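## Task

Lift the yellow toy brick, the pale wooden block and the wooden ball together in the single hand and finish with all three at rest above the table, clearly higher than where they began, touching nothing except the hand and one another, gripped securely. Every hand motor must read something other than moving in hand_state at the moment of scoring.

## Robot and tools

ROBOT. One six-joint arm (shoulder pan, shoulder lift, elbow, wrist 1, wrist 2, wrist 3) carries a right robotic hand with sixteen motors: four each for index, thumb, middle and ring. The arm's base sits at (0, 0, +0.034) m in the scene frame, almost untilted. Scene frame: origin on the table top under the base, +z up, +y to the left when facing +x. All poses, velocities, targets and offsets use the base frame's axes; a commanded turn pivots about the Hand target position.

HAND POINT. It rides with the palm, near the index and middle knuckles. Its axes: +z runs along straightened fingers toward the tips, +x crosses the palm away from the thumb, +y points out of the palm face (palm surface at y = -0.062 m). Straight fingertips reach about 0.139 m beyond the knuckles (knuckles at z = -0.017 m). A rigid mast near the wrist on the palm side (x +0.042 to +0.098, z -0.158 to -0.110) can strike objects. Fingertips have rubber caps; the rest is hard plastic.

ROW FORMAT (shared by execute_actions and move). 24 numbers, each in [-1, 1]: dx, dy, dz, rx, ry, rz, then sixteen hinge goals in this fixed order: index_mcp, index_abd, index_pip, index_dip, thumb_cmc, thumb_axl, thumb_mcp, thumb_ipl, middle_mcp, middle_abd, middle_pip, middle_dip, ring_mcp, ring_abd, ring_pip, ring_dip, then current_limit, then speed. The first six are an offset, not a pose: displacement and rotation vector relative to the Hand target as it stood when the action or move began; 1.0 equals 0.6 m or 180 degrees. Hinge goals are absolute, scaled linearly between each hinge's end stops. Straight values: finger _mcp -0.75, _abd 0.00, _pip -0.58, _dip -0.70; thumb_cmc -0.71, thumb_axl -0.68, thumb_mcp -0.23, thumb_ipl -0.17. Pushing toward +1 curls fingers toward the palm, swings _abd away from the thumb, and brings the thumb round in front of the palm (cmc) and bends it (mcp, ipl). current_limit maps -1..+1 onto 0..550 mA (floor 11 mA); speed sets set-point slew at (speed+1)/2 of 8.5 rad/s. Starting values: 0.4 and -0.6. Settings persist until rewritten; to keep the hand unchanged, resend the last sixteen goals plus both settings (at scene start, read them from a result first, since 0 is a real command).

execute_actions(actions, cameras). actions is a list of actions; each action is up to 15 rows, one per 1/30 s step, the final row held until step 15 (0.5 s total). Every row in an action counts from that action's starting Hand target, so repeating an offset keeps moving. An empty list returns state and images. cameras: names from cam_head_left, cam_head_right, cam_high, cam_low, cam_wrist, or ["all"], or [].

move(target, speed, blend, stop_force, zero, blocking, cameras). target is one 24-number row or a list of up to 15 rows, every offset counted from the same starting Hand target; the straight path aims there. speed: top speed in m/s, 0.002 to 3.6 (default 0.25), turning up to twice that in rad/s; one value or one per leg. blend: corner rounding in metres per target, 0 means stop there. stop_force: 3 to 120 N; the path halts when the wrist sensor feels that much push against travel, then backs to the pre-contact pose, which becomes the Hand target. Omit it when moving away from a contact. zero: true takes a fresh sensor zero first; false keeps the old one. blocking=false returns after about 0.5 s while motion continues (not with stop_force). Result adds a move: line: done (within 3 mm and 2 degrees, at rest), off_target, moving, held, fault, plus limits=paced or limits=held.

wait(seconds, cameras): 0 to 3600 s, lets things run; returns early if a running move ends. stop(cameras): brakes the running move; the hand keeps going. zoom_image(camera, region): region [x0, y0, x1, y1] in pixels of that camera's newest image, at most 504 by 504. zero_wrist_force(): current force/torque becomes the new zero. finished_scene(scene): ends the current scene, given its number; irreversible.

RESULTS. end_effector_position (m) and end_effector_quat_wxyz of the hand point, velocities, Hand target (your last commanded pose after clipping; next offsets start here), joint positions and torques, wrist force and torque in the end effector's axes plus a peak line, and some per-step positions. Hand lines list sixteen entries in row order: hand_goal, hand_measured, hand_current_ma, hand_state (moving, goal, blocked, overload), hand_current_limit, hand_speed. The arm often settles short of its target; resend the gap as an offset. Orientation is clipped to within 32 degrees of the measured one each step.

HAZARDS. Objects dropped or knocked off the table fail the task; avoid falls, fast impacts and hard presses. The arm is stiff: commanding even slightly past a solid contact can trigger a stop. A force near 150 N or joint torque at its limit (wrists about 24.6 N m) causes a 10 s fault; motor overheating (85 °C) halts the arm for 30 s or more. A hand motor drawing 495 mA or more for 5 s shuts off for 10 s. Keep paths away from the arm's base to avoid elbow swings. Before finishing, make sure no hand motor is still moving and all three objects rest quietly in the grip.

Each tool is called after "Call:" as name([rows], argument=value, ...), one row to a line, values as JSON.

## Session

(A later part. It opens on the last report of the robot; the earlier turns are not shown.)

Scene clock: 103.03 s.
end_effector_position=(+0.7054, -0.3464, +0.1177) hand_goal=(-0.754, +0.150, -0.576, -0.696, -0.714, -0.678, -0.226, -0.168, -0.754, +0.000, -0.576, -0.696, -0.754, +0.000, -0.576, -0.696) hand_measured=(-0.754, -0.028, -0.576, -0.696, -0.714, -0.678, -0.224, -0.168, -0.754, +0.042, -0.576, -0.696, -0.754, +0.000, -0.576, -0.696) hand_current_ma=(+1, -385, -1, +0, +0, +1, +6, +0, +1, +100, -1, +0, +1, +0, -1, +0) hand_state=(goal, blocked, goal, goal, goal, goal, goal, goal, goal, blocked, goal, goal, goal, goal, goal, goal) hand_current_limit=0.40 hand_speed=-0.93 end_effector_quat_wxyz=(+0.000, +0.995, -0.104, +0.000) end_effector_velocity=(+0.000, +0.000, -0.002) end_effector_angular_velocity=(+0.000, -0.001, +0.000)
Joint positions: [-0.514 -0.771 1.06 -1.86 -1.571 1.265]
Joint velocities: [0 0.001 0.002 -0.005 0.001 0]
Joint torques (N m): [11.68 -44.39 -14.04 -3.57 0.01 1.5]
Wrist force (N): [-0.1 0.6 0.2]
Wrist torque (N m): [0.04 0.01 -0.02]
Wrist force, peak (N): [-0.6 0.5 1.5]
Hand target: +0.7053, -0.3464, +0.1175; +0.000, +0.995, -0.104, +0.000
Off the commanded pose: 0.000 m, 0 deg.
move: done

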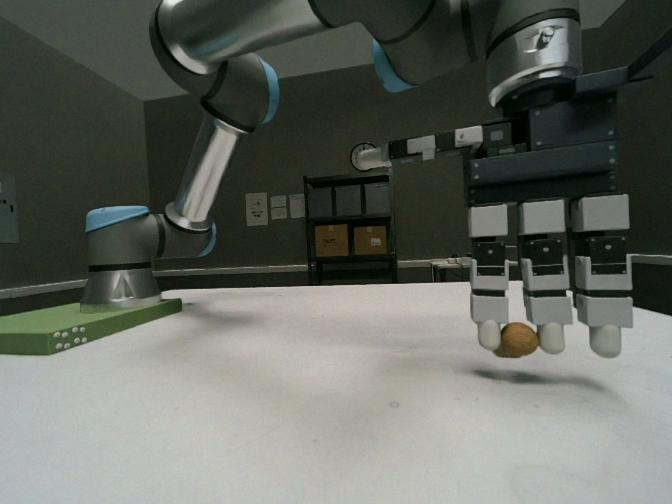

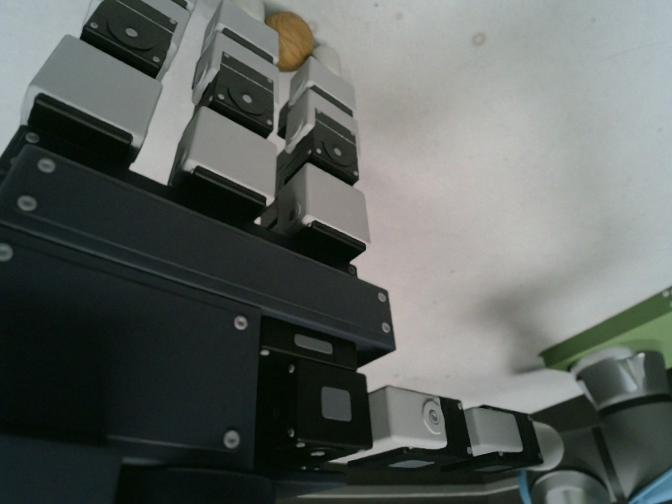

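Call:
move([
  [-0.0197, 0.0671, 0.025, 0, 0, 0.0389, -0.754, 0.15, -0.576, -0.696, -0.714, -0.678, -0.226, -0.168, -0.754, 0, -0.576, -0.696, -0.754, 0.3, -0.576, -0.696, 0.4, -0.88],
  [-0.0395, 0.1342, 0.0042, 0, 0, 0.0389, -0.754, 0.15, -0.576, -0.696, -0.714, -0.678, -0.226, -0.168, -0.754, 0, -0.576, -0.696, -0.754, 0.3, -0.576, -0.696, 0.4, -0.88],
], speed=[0.15, 0.15], blend=[0.01, 0], cameras=["cam_low", "cam_wrist", "cam_head_left", "cam_head_right", "cam_high"])

Call:
zoom_image(camera="cam_low", region=[430, 250, 580, 400])

Call:
zoom_image(camera="cam_head_left", region=[340, 330, 460, 450])

Call:
zoom_image(camera="cam_head_right", region=[340, 330, 460, 450])

Call:
zoom_image(camera="cam_wrist", region=[50, 0, 350, 180])

Scene clock: 105.47 s.
end_effector_position=(+0.6817, -0.2658, +0.1201) hand_goal=(-0.754, +0.150, -0.576, -0.696, -0.714, -0.678, -0.226, -0.168, -0.754, +0.000, -0.576, -0.696, -0.754, +0.300, -0.576, -0.696) hand_measured=(-0.754, -0.026, -0.576, -0.696, -0.714, -0.678, -0.224, -0.168, -0.754, +0.042, -0.576, -0.696, -0.754, +0.294, -0.576, -0.696) hand_current_ma=(+1, -385, -1, +0, +0, +1, +6, +0, +1, +101, -1, +0, +1, -8, -1, +0) hand_state=(goal, blocked, goal, goal, goal, goal, goal, goal, goal, blocked, goal, goal, goal, goal, goal, goal) hand_current_limit=0.40 hand_speed=-0.88 end_effector_quat_wxyz=(+0.000, +0.999, -0.043, +0.000)
Joint positions: [-0.434 -0.913 1.302 -1.961 -1.571 1.223]
Joint torques (N m): [-6.99 -38.84 -20.13 -2.39 1.41 -2.2]
Wrist force (N): [-0.4 0.3 0.3]
Wrist torque (N m): [0.00 0.04 -0.06]
Wrist force, peak (N): [0.4 1.8 0.9]
Hand target: +0.6816, -0.2659, +0.1200; +0.000, +0.999, -0.043, +0.000
Off the commanded pose: 0.000 m, 0 deg.
move: done

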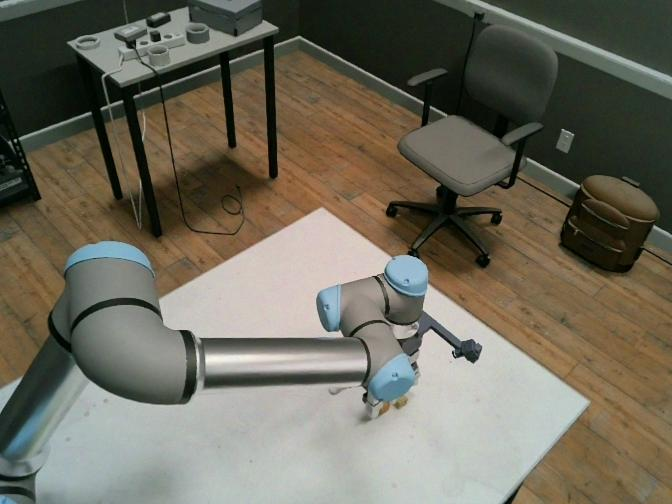

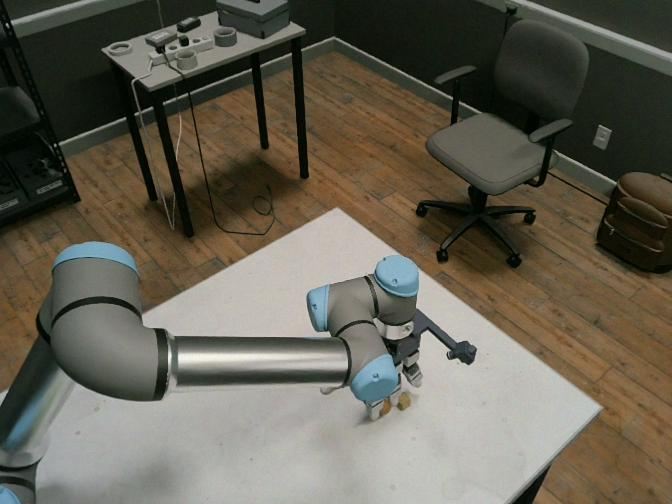

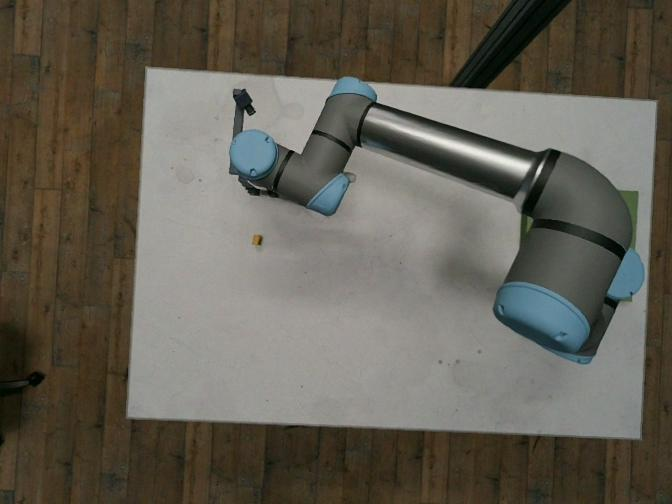

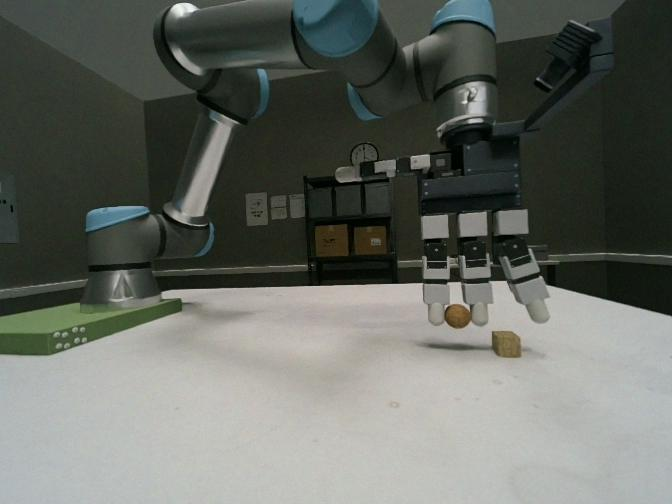

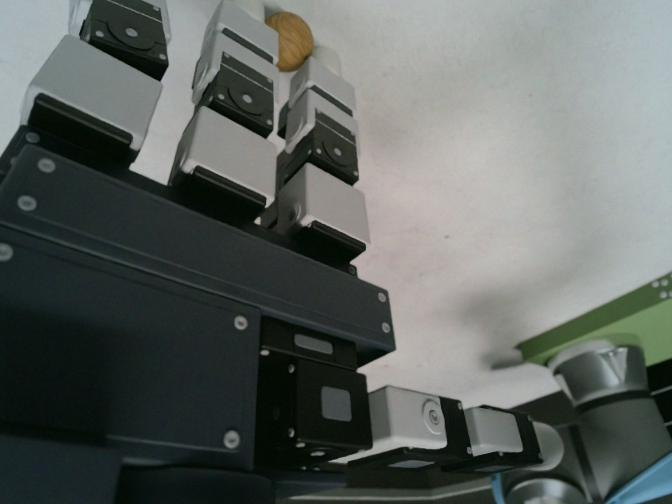

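Scaled by 3.360.

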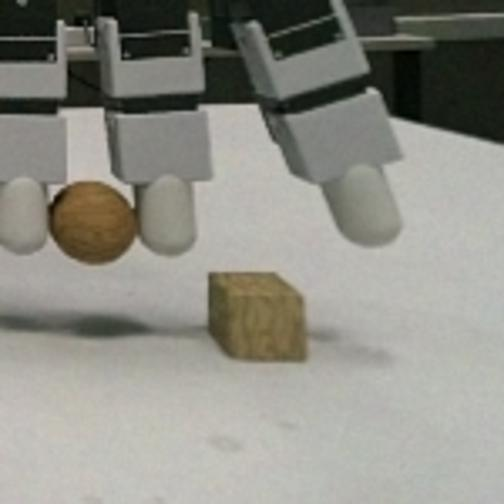

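Scaled by 4.200.

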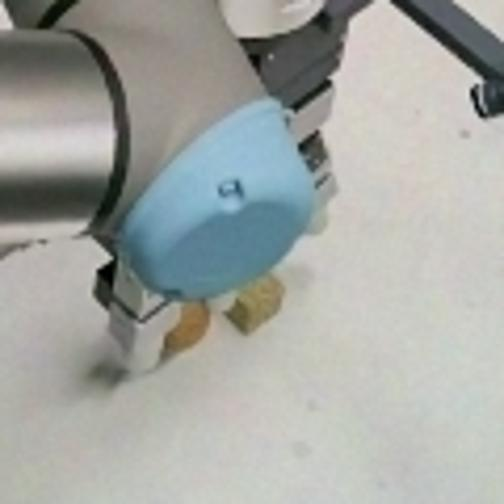

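Scaled by 4.200.

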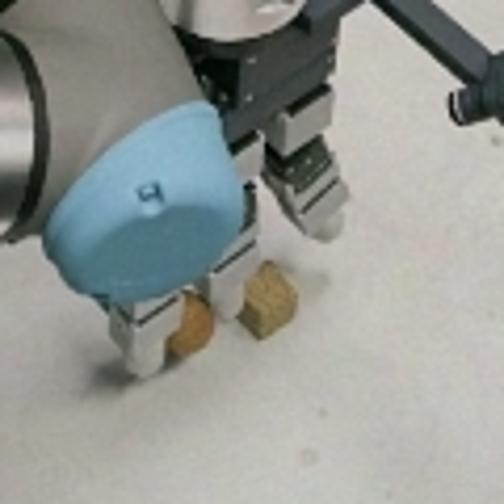

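Scaled by 1.680.

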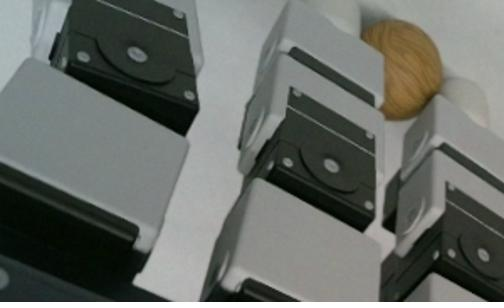

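Call:
move(target=[0, 0, -0.0508, 0, 0, 0, -0.754, 0.15, -0.576, -0.696, -0.714, -0.678, -0.226, -0.168, -0.754, 0, -0.576, -0.696, -0.754, 0.3, -0.576, -0.696, 0.4, -0.93], speed=0.07, stop_force=5, cameras=["cam_low", "cam_head_right"])

Call:
zoom_image(camera="cam_low", region=[430, 270, 580, 400])

Call:
zoom_image(camera="cam_head_right", region=[340, 350, 440, 450])

Scene clock: 108.27 s.
end_effector_position=(+0.6816, -0.2659, +0.0895) hand_goal=(-0.754, +0.150, -0.576, -0.696, -0.714, -0.678, -0.226, -0.168, -0.754, +0.000, -0.576, -0.696, -0.754, +0.300, -0.576, -0.696) hand_measured=(-0.754, -0.026, -0.576, -0.696, -0.714, -0.678, -0.224, -0.168, -0.754, +0.042, -0.576, -0.696, -0.754, +0.294, -0.576, -0.696) hand_current_ma=(+1, -385, -1, +0, +0, +1, +6, +0, +1, +101, -1, +0, +1, -8, -1, +0) hand_state=(goal, blocked, goal, goal, goal, goal, goal, goal, goal, blocked, goal, goal, goal, goal, goal, goal) hand_current_limit=0.40 hand_speed=-0.93 end_effector_quat_wxyz=(+0.000, +0.999, -0.043, +0.000)
Joint positions: [-0.434 -0.882 1.335 -2.024 -1.571 1.223]
Joint torques (N m): [-9.26 -60.52 -34.18 -3.41 0.5 1.39]
Wrist force (N): [-0.1 0.0 0.3]
Wrist torque (N m): [-0.04 0.01 -0.05]
Wrist force, peak (N): [-0.4 -0.1 1.1]
Hand target: +0.6816, -0.2659, +0.0895; +0.000, +0.999, -0.043, +0.000
Off the commanded pose: 0.000 m, 0 deg.
move: done
Images, in order (width x height): cam_head_right 672x504, cam_low 672x504.

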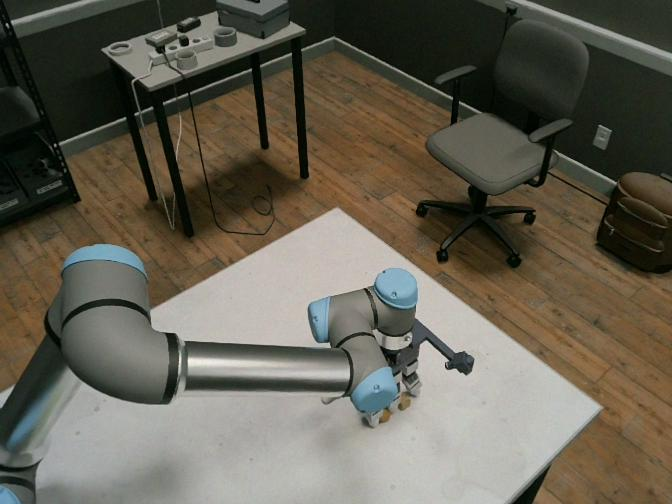

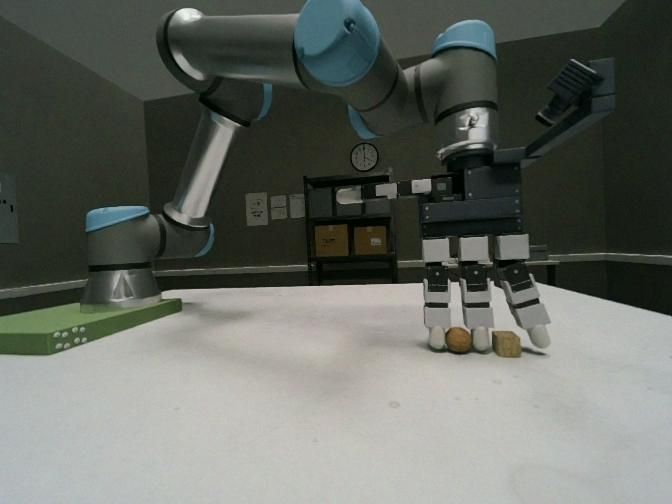

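Scaled by 3.360.

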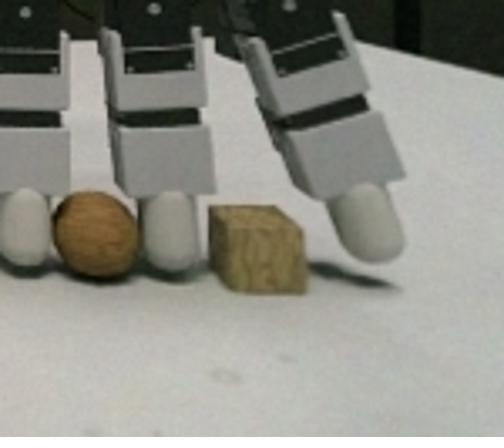

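Scaled by 5.040.

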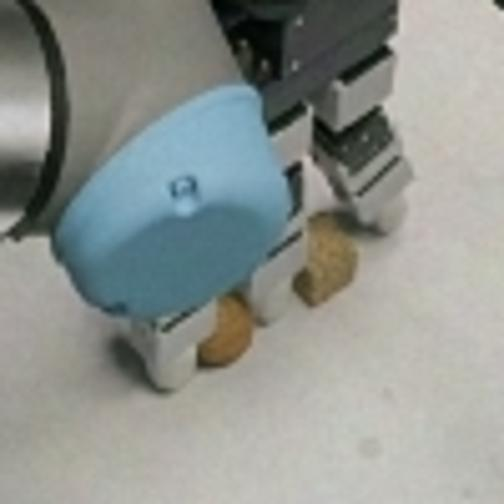

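Call:
move(target=[0, 0, 0, 0, 0, 0, -0.754, 0.15, -0.576, -0.696, -0.714, -0.678, -0.226, -0.168, -0.754, 0, -0.576, -0.696, -0.754, -0.17, -0.576, -0.696, 0.4, -0.93], speed=0.05)

Call:
move(target=[0, 0, 0.05, 0, 0, 0, -0.754, 0.15, -0.576, -0.696, -0.714, -0.678, -0.226, -0.168, -0.754, 0, -0.576, -0.696, -0.754, -0.17, -0.576, -0.696, 0.4, -0.93], speed=0.06, cameras=["cam_low", "cam_head_right", "cam_wrist"])

Call:
zoom_image(camera="cam_low", region=[400, 250, 580, 380])

Call:
zoom_image(camera="cam_wrist", region=[50, 0, 400, 180])

Scene clock: 110.13 s.
end_effector_position=(+0.6816, -0.2659, +0.0895) hand_goal=(-0.754, +0.150, -0.576, -0.696, -0.714, -0.678, -0.226, -0.168, -0.754, +0.000, -0.576, -0.696, -0.754, -0.170, -0.576, -0.696) hand_measured=(-0.754, -0.026, -0.576, -0.696, -0.714, -0.678, -0.224, -0.168, -0.754, +0.042, -0.576, -0.696, -0.754, +0.046, -0.576, -0.696) hand_current_ma=(+1, -385, -1, +0, +0, +1, +6, +0, +1, +99, -1, +0, +1, +384, -1, +0) hand_state=(goal, blocked, goal, goal, goal, goal, goal, goal, goal, blocked, goal, goal, goal, moving, goal, goal) hand_current_limit=0.40 hand_speed=-0.93 end_effector_quat_wxyz=(+0.000, +0.999, -0.043, +0.000)
Joint positions: [-0.434 -0.882 1.335 -2.024 -1.571 1.223]
Joint torques (N m): [-7.01 -58.48 -32.44 -2.99 -1.32 1.38]
Wrist force (N): [0.2 0.1 -0.9]
Wrist torque (N m): [0.07 0.17 -0.02]
Wrist force, peak (N): [0.2 0.1 -0.9]
Hand target: +0.6816, -0.2659, +0.0895; +0.000, +0.999, -0.043, +0.000
Off the commanded pose: 0.000 m, 0 deg.
move: done

Scene clock: 110.93 s.
end_effector_position=(+0.6817, -0.2659, +0.1198) hand_goal=(-0.754, +0.150, -0.576, -0.696, -0.714, -0.678, -0.226, -0.168, -0.754, +0.000, -0.576, -0.696, -0.754, -0.170, -0.576, -0.696) hand_measured=(-0.754, -0.026, -0.576, -0.696, -0.714, -0.678, -0.224, -0.168, -0.754, +0.040, -0.576, -0.696, -0.754, +0.044, -0.576, -0.696) hand_current_ma=(+1, -385, -1, +0, +0, +1, +6, +0, +1, +94, -1, +0, +1, +385, -1, +0) hand_state=(goal, blocked, goal, goal, goal, goal, goal, goal, goal, blocked, goal, goal, goal, blocked, goal, goal) hand_current_limit=0.40 hand_speed=-0.93 end_effector_quat_wxyz=(+0.000, +0.999, -0.043, +0.000) end_effector_velocity=(+0.000, +0.000, -0.002) end_effector_angular_velocity=(+0.001, -0.002, +0.000)
Joint positions: [-0.434 -0.912 1.303 -1.962 -1.571 1.223]
Joint velocities: [0 0.002 0.003 -0.006 0.002 -0.001]
Joint torques (N m): [-6.61 -37.32 -13.73 -3.66 -1.67 1.03]
Wrist force (N): [-0.1 0.2 0.5]
Wrist torque (N m): [-0.02 0.01 -0.04]
Wrist force, peak (N): [-0.3 -0.1 0.9]
Hand target: +0.6816, -0.2659, +0.1195; +0.000, +0.999, -0.043, +0.000
Off the commanded pose: 0.000 m, 0 deg.
move: done
Images, in order (width x height): cam_head_right 672x504, cam_low 672x504, cam_wrist 672x504.

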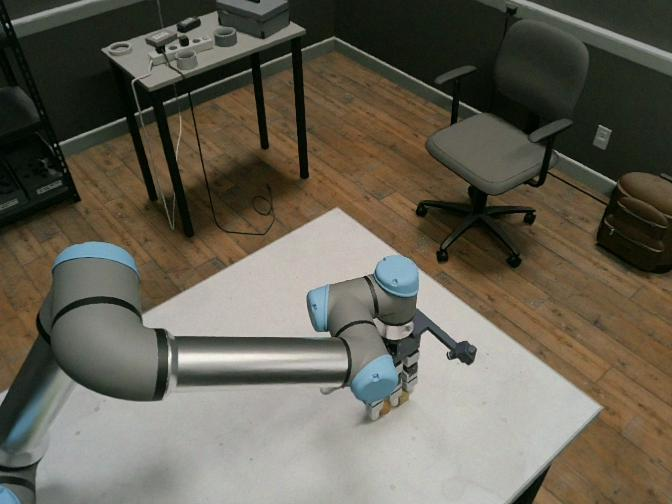

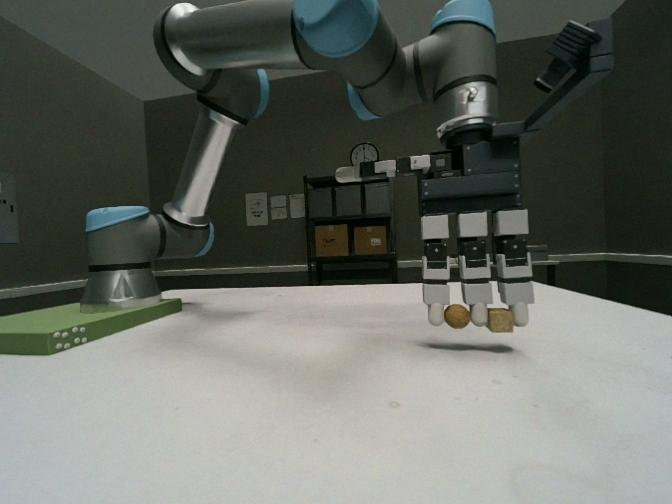

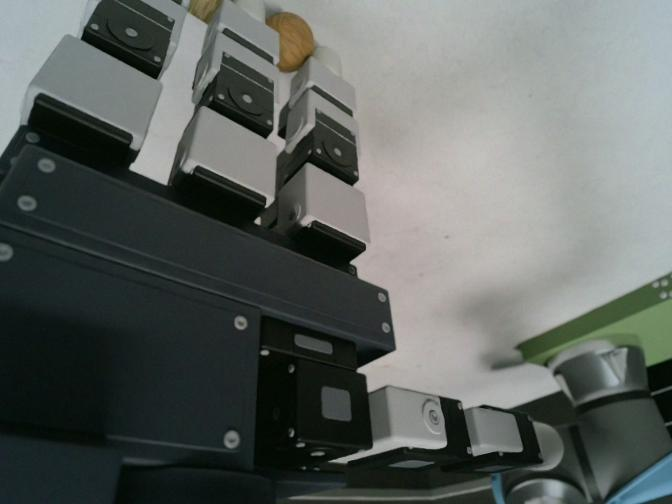

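Scaled by 2.800.

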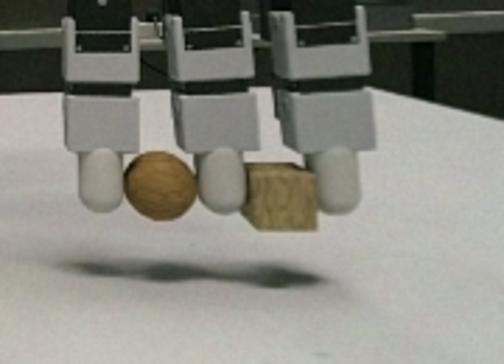

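Scaled by 1.440.

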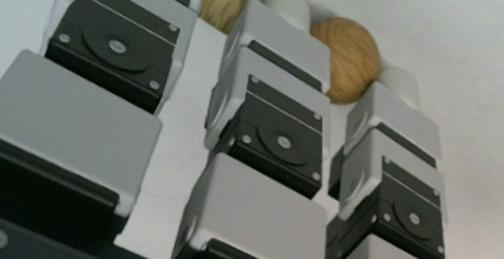

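Call:
move([
  [0.05, 0.06, 0.09, 0.0392, -0.088, -0.0652, 0.685, 0.15, -0.576, -0.696, 0.471, -0.678, -0.393, -0.168, 0.685, 0, -0.576, -0.696, 0.685, -0.17, -0.576, -0.696, 0.4, -0.85],
  [0.2697, 0.3202, -0.0325, 0.1960, -0.4402, -0.3258, 0.685, 0.15, -0.576, -0.696, 0.471, -0.678, -0.393, -0.168, 0.685, 0, -0.576, -0.696, 0.685, -0.17, -0.576, -0.696, 0.4, -0.85],
], speed=[0.25, 0.3], blend=[0.03, 0], cameras=["all"])

Call:
zoom_image(camera="cam_low", region=[420, 200, 580, 340])

Call:
zoom_image(camera="cam_head_left", region=[300, 270, 440, 400])

Call:
zoom_image(camera="cam_head_right", region=[300, 270, 440, 400])

Scene clock: 126.20 s.
end_effector_position=(+0.8435, -0.0736, +0.1000) hand_goal=(+0.684, +0.150, -0.576, -0.696, +0.470, -0.678, -0.394, -0.168, +0.684, +0.000, -0.576, -0.696, +0.684, -0.170, -0.576, -0.696) hand_measured=(+0.630, -0.026, -0.592, -0.702, +0.462, -0.678, -0.388, -0.168, +0.712, +0.014, -0.562, -0.690, +0.662, +0.008, -0.578, -0.696) hand_current_ma=(-175, -385, -33, -9, -15, +1, +11, +0, +76, +23, +29, +10, -54, +385, -3, +0) hand_state=(blocked, blocked, goal, goal, goal, goal, goal, goal, blocked, goal, goal, goal, blocked, blocked, goal, goal) hand_current_limit=0.40 hand_speed=-0.85 end_effector_quat_wxyz=(-0.292, +0.591, -0.469, +0.587)
Joint positions: [-0.233 -0.622 1.458 -3.838 -1.547 2.7]
Joint torques (N m): [-8.69 -52.11 -10.02 -3.26 -1.41 -0.15]
Wrist force (N): [-0.1 1.4 -1.0]
Wrist torque (N m): [0.50 0.09 0.12]
Wrist force, peak (N): [-0.9 1.7 -0.7]
Hand target: +0.8434, -0.0737, +0.1000; -0.292, +0.591, -0.469, +0.587
Off the commanded pose: 0.000 m, 0 deg.
move: done

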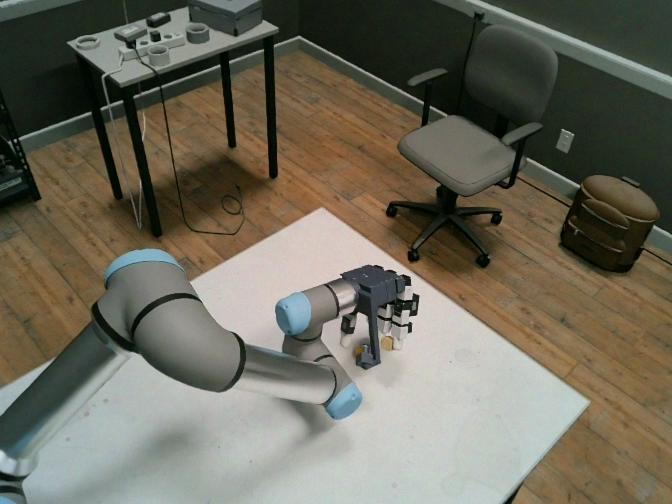

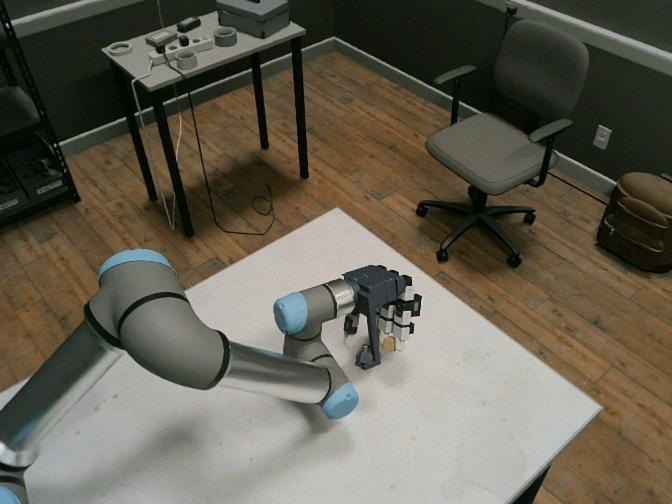

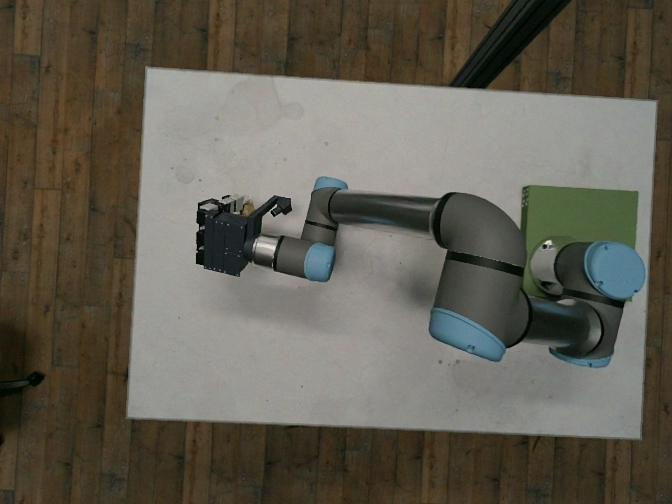

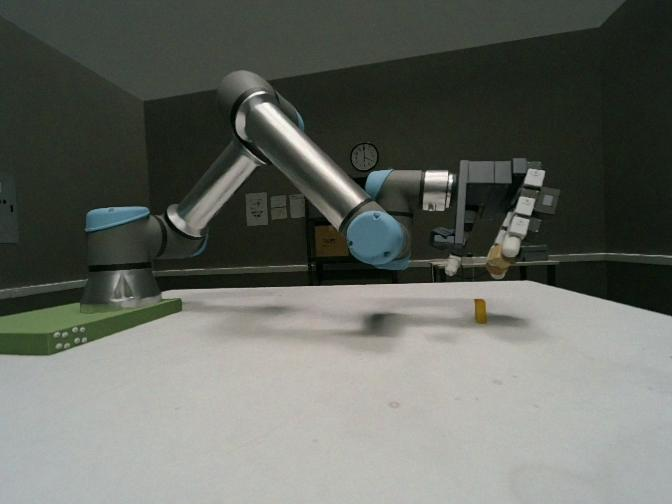

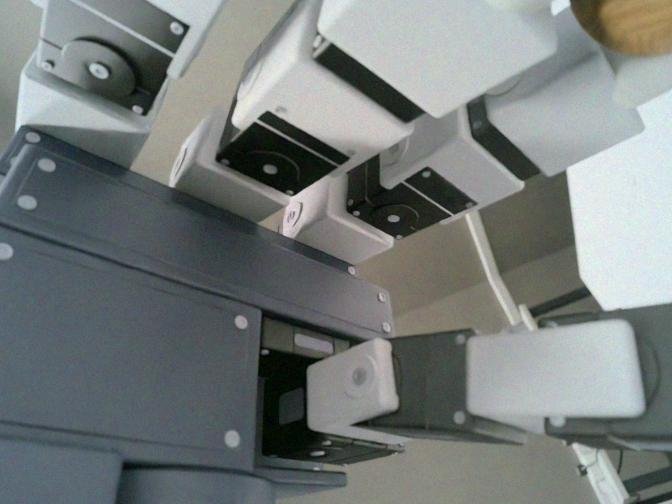

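Scaled by 3.150.

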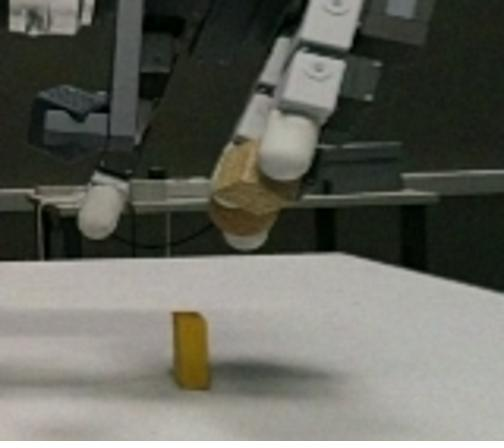

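Scaled by 3.600.

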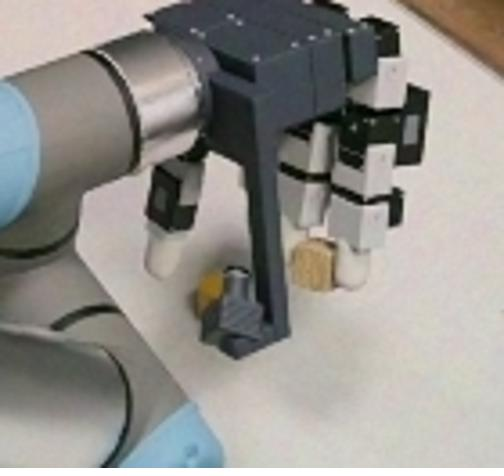

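Scaled by 3.600.

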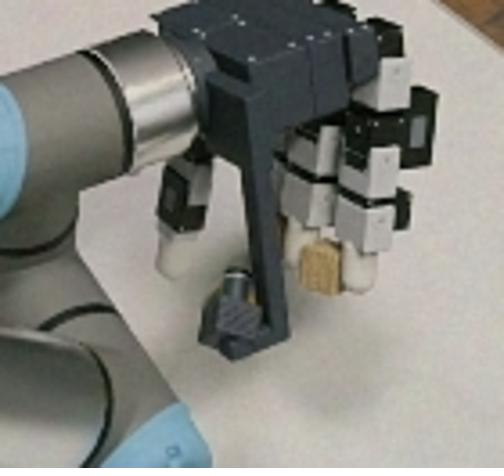

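Call:
move(target=[0.005, 0, -0.0417, 0, 0, 0, 0.73, 0.15, -0.576, -0.696, 0.471, -0.678, -0.393, -0.168, 0.635, 0, -0.576, -0.696, 0.70, -0.17, -0.576, -0.696, 0.4, -0.95], speed=0.1, cameras=["cam_low", "cam_head_left", "cam_wrist"])

Call:
zoom_image(camera="cam_low", region=[430, 220, 560, 340])

Call:
zoom_image(camera="cam_head_left", region=[310, 290, 430, 390])

Scene clock: 129.10 s.
end_effector_position=(+0.8465, -0.0738, +0.0750) hand_goal=(+0.730, +0.150, -0.576, -0.696, +0.470, -0.678, -0.394, -0.168, +0.634, +0.000, -0.576, -0.696, +0.700, -0.170, -0.576, -0.696) hand_measured=(+0.658, -0.028, -0.598, -0.704, +0.462, -0.678, -0.390, -0.168, +0.712, +0.014, -0.556, -0.686, +0.676, +0.008, -0.578, -0.696) hand_current_ma=(-249, -385, -50, -16, -15, +1, +10, +0, +281, +26, +45, +17, -59, +385, -4, +0) hand_state=(blocked, blocked, blocked, goal, goal, goal, goal, goal, blocked, goal, goal, goal, blocked, blocked, goal, goal) hand_current_limit=0.40 hand_speed=-0.95 end_effector_quat_wxyz=(-0.292, +0.591, -0.469, +0.587)
Joint positions: [-0.232 -0.573 1.439 -3.868 -1.549 2.701]
Joint torques (N m): [11.4 -55.58 -7.16 -0.74 -0.87 1.9]
Wrist force (N): [-0.2 1.2 -0.8]
Wrist torque (N m): [0.46 0.09 0.10]
Wrist force, peak (N): [-0.6 2.4 -0.6]
Hand target: +0.8464, -0.0737, +0.0750; -0.292, +0.591, -0.469, +0.587
Off the commanded pose: 0.000 m, 0 deg.
move: done
Images, in order (width x height): cam_head_left 672x504, cam_low 672x504, cam_wrist 672x504.

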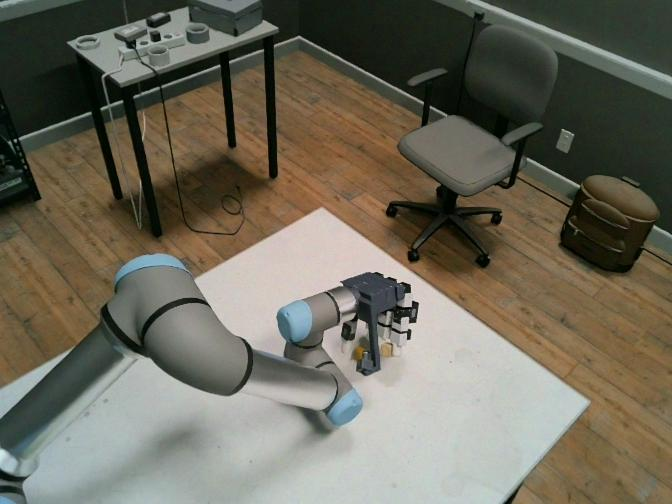

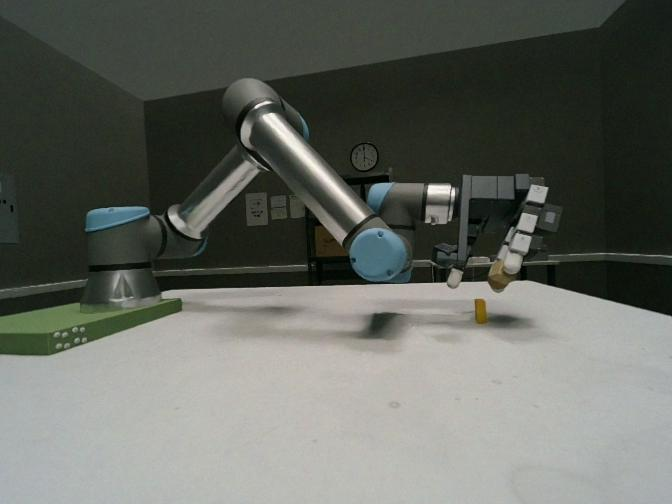

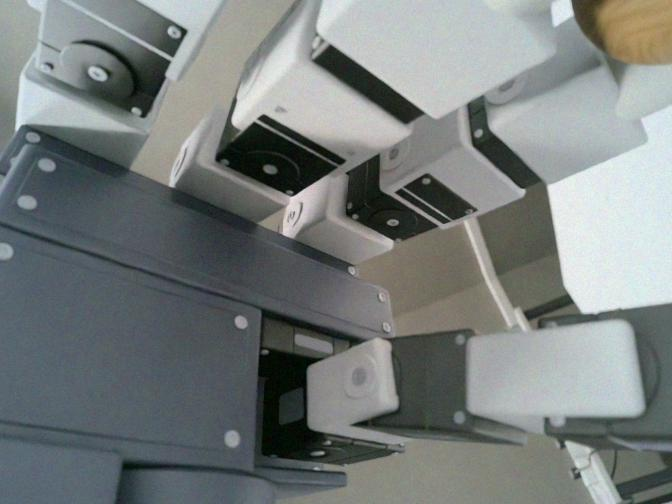

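Scaled by 3.877.

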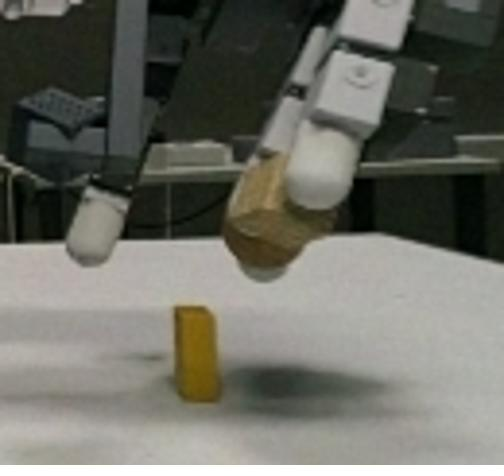

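Scaled by 4.200.

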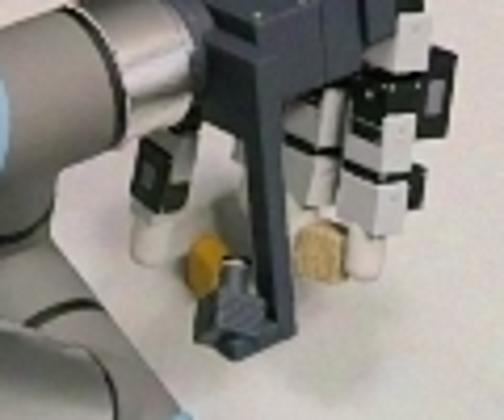

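Call:
move(target=[-0.0088, 0.0107, 0, 0, 0, 0.0333, 0.72, 0.15, -0.576, -0.696, 0.443, -0.678, -0.393, -0.168, 0.70, 0, -0.576, -0.696, 0.70, -0.17, -0.576, -0.696, 0.4, -0.93], speed=0.1)

Call:
move(target=[0, 0, -0.0755, 0, 0, 0, 0.72, 0.15, -0.576, -0.696, 0.443, -0.678, -0.393, -0.168, 0.70, 0, -0.576, -0.696, 0.70, -0.17, -0.576, -0.696, 0.4, -0.93], speed=0.07, stop_force=6, cameras=["cam_low", "cam_head_left", "cam_head_right", "cam_wrist"])

Call:
zoom_image(camera="cam_low", region=[430, 240, 550, 350])

Call:
zoom_image(camera="cam_head_left", region=[310, 290, 430, 390])

Scene clock: 135.03 s.
end_effector_position=(+0.8411, -0.0675, +0.0751) hand_goal=(+0.720, +0.150, -0.576, -0.696, +0.442, -0.678, -0.394, -0.168, +0.700, +0.000, -0.576, -0.696, +0.700, -0.170, -0.576, -0.696) hand_measured=(+0.664, -0.028, -0.598, -0.704, +0.442, -0.678, -0.390, -0.168, +0.730, +0.014, -0.556, -0.686, +0.676, +0.008, -0.580, -0.696) hand_current_ma=(-183, -385, -50, -16, +0, +1, +10, +0, +82, +26, +45, +17, -59, +385, -4, +0) hand_state=(blocked, blocked, blocked, goal, goal, goal, goal, goal, blocked, goal, goal, goal, blocked, blocked, goal, goal) hand_current_limit=0.40 hand_speed=-0.93 end_effector_quat_wxyz=(-0.322, +0.615, -0.438, +0.571)
Joint positions: [-0.26 -0.588 1.476 -3.888 -1.417 2.682]
Joint torques (N m): [10.97 -40.79 -28.13 -0.23 0.47 2.36]
Wrist force (N): [-0.3 1.6 -0.6]
Wrist torque (N m): [0.49 0.10 0.14]
Wrist force, peak (N): [0.0 1.7 -0.7]
Hand target: +0.8412, -0.0673, +0.0750; -0.323, +0.615, -0.438, +0.571
Off the commanded pose: 0.000 m, 0 deg.
move: done

Scene clock: 136.63 s.
end_effector_position=(+0.8412, -0.0673, +0.0297) hand_goal=(+0.720, +0.150, -0.576, -0.696, +0.442, -0.678, -0.394, -0.168, +0.700, +0.000, -0.576, -0.696, +0.700, -0.170, -0.576, -0.696) hand_measured=(+0.664, -0.028, -0.598, -0.704, +0.442, -0.678, -0.390, -0.168, +0.730, +0.014, -0.556, -0.686, +0.676, +0.008, -0.580, -0.696) hand_current_ma=(-183, -385, -50, -16, +0, +1, +10, +0, +82, +26, +45, +17, -59, +385, -4, +0) hand_state=(blocked, blocked, blocked, goal, goal, goal, goal, goal, blocked, goal, goal, goal, blocked, blocked, goal, goal) hand_current_limit=0.40 hand_speed=-0.93 end_effector_quat_wxyz=(-0.323, +0.615, -0.438, +0.571)
Joint positions: [-0.26 -0.503 1.451 -3.948 -1.417 2.682]
Joint torques (N m): [11.93 -64.22 -5.6 -0.61 0.22 2.24]
Wrist force (N): [0.2 1.3 -0.6]
Wrist torque (N m): [0.45 0.04 0.16]
Wrist force, peak (N): [-0.3 2.2 -0.6]
Hand target: +0.8412, -0.0673, +0.0297; -0.323, +0.615, -0.438, +0.571
Off the commanded pose: 0.000 m, 0 deg.
move: done
Images, in order (width x height): cam_head_left 672x504, cam_head_right 672x504, cam_low 672x504, cam_wrist 672x504.

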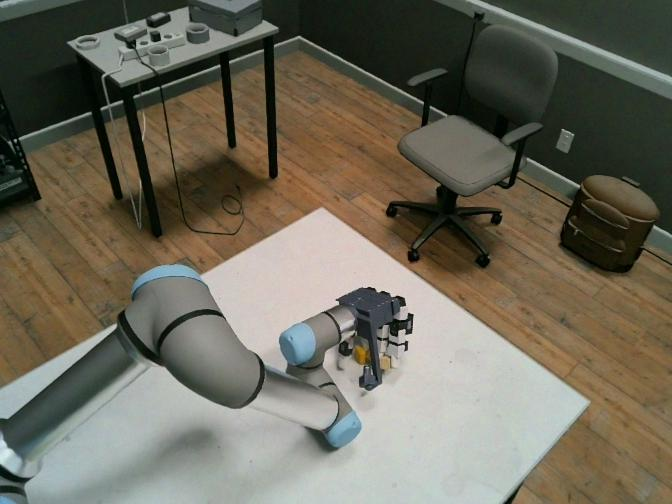

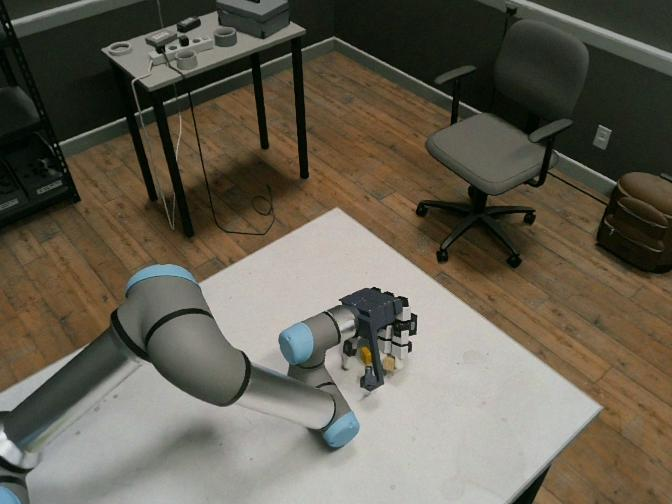

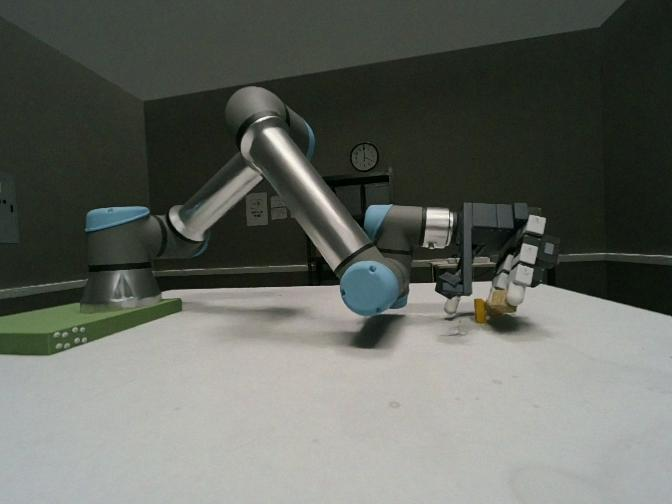

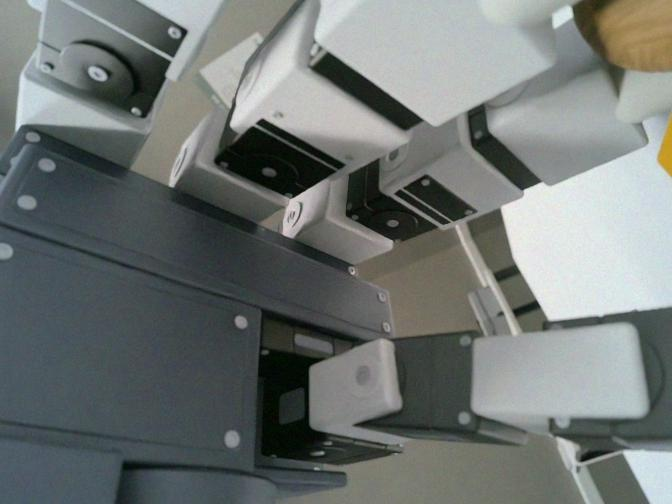

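Scaled by 4.200.

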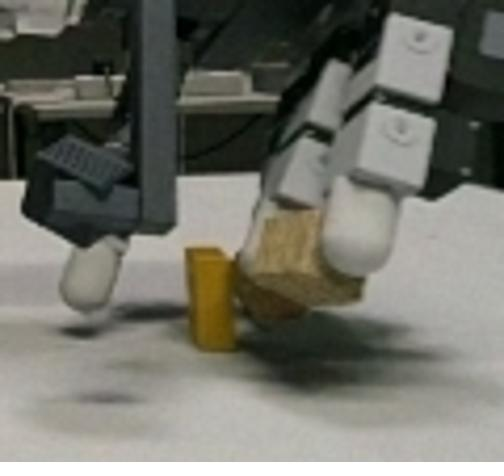

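Scaled by 4.200.

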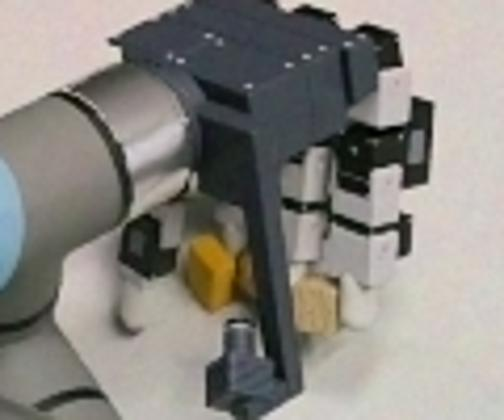

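Call:
move(target=[-0.0041, 0.0009, 0, 0, 0, 0, 0.72, 0.15, -0.576, -0.696, 0.443, -0.678, -0.393, -0.168, 0.70, 0, -0.576, -0.696, 0.70, -0.17, -0.576, -0.696, 0.4, -0.93], speed=0.03)

Call:
move(target=[0, 0, 0, 0, 0, 0, 0.72, 0.15, -0.576, -0.696, 0.443, -0.678, -0.06, -0.168, 0.70, 0, -0.576, -0.696, 0.70, -0.17, -0.576, -0.696, 0.4, -0.95], speed=0.03, cameras=["cam_low", "cam_head_left", "cam_head_right", "cam_wrist"])

Call:
zoom_image(camera="cam_low", region=[430, 240, 550, 350])

Call:
zoom_image(camera="cam_head_left", region=[310, 290, 430, 390])

Scene clock: 138.17 s.
end_effector_position=(+0.8387, -0.0667, +0.0298) hand_goal=(+0.720, +0.150, -0.576, -0.696, +0.442, -0.678, -0.394, -0.168, +0.700, +0.000, -0.576, -0.696, +0.700, -0.170, -0.576, -0.696) hand_measured=(+0.664, -0.028, -0.598, -0.704, +0.442, -0.678, -0.390, -0.168, +0.730, +0.014, -0.556, -0.686, +0.676, +0.008, -0.580, -0.696) hand_current_ma=(-183, -385, -50, -16, +0, +1, +10, +0, +82, +26, +45, +17, -59, +385, -4, +0) hand_state=(blocked, blocked, blocked, goal, goal, goal, goal, goal, blocked, goal, goal, goal, blocked, blocked, goal, goal) hand_current_limit=0.40 hand_speed=-0.93 end_effector_quat_wxyz=(-0.323, +0.615, -0.438, +0.571)
Joint positions: [-0.26 -0.507 1.461 -3.954 -1.417 2.682]
Joint torques (N m): [-9.62 -41.43 -25 -0.34 1.55 0.8]
Wrist force (N): [0.0 1.3 -0.6]
Wrist torque (N m): [0.45 0.06 0.14]
Wrist force, peak (N): [0.0 1.7 -1.0]
Hand target: +0.8387, -0.0668, +0.0297; -0.323, +0.615, -0.438, +0.571
Off the commanded pose: 0.000 m, 0 deg.
move: done

Scene clock: 140.77 s.
end_effector_position=(+0.8387, -0.0668, +0.0297) hand_goal=(+0.720, +0.150, -0.576, -0.696, +0.442, -0.678, -0.060, -0.168, +0.700, +0.000, -0.576, -0.696, +0.700, -0.170, -0.576, -0.696) hand_measured=(+0.664, -0.028, -0.612, -0.712, +0.434, -0.678, -0.132, -0.184, +0.730, +0.012, -0.556, -0.686, +0.676, +0.006, -0.580, -0.696) hand_current_ma=(-183, -385, -99, -35, -16, +1, -322, -51, +82, +22, +45, +17, -59, +385, -4, +0) hand_state=(blocked, blocked, blocked, goal, goal, goal, blocked, goal, blocked, goal, goal, goal, blocked, blocked, goal, goal) hand_current_limit=0.40 hand_speed=-0.95 end_effector_quat_wxyz=(-0.323, +0.615, -0.438, +0.571)
Joint positions: [-0.26 -0.507 1.461 -3.954 -1.417 2.682]
Joint torques (N m): [-9.54 -42.15 -25.83 -0.27 1.56 -2.02]
Wrist force (N): [0.3 0.4 -1.1]
Wrist torque (N m): [0.35 0.04 0.11]
Wrist force, peak (N): [-0.2 1.7 -0.8]
Hand target: +0.8387, -0.0668, +0.0297; -0.323, +0.615, -0.438, +0.571
Off the commanded pose: 0.000 m, 0 deg.
move: done
Images, in order (width x height): cam_head_left 672x504, cam_head_right 672x504, cam_low 672x504, cam_wrist 672x504.

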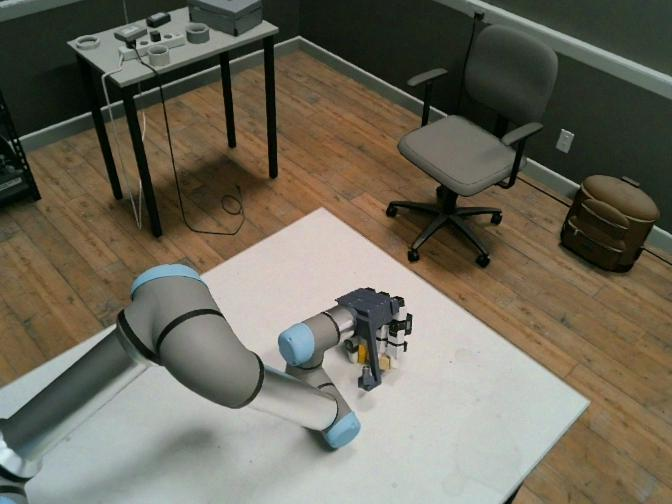

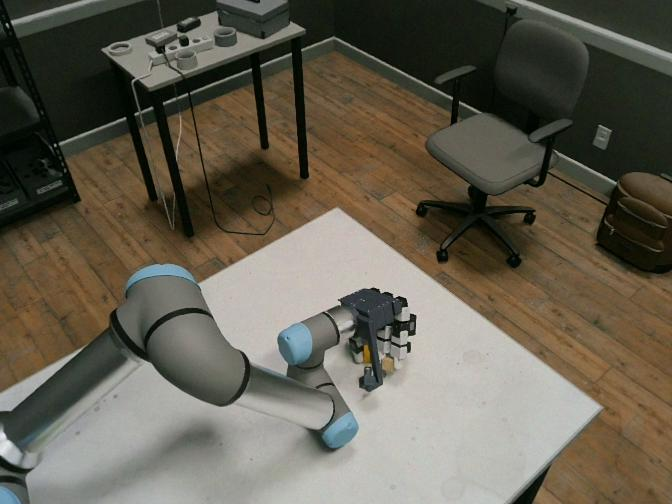

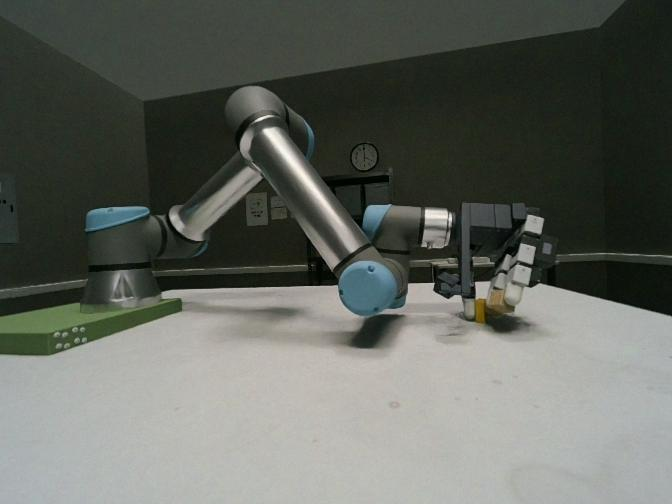

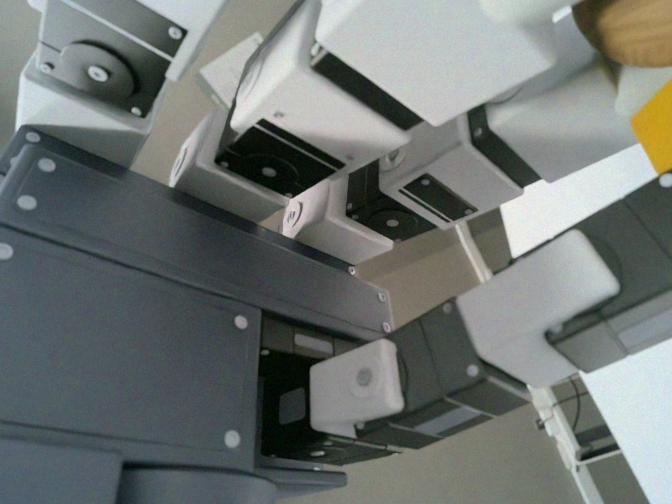

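Scaled by 4.200.

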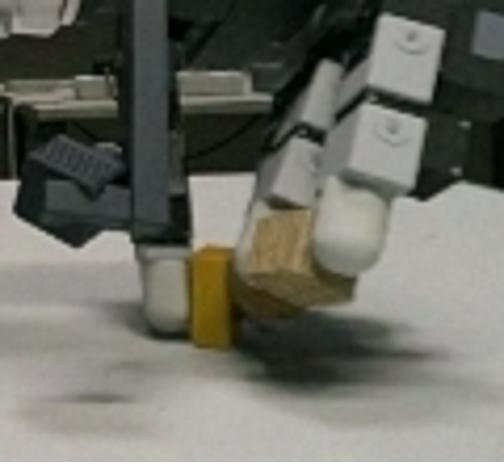

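Scaled by 4.200.

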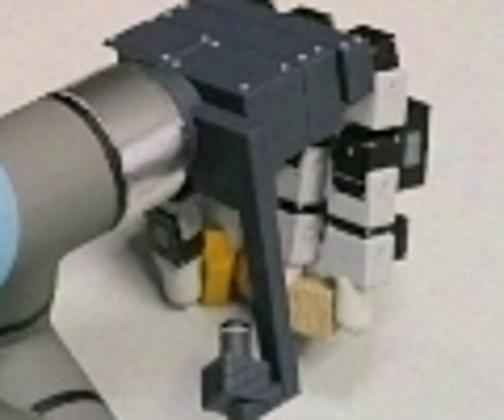

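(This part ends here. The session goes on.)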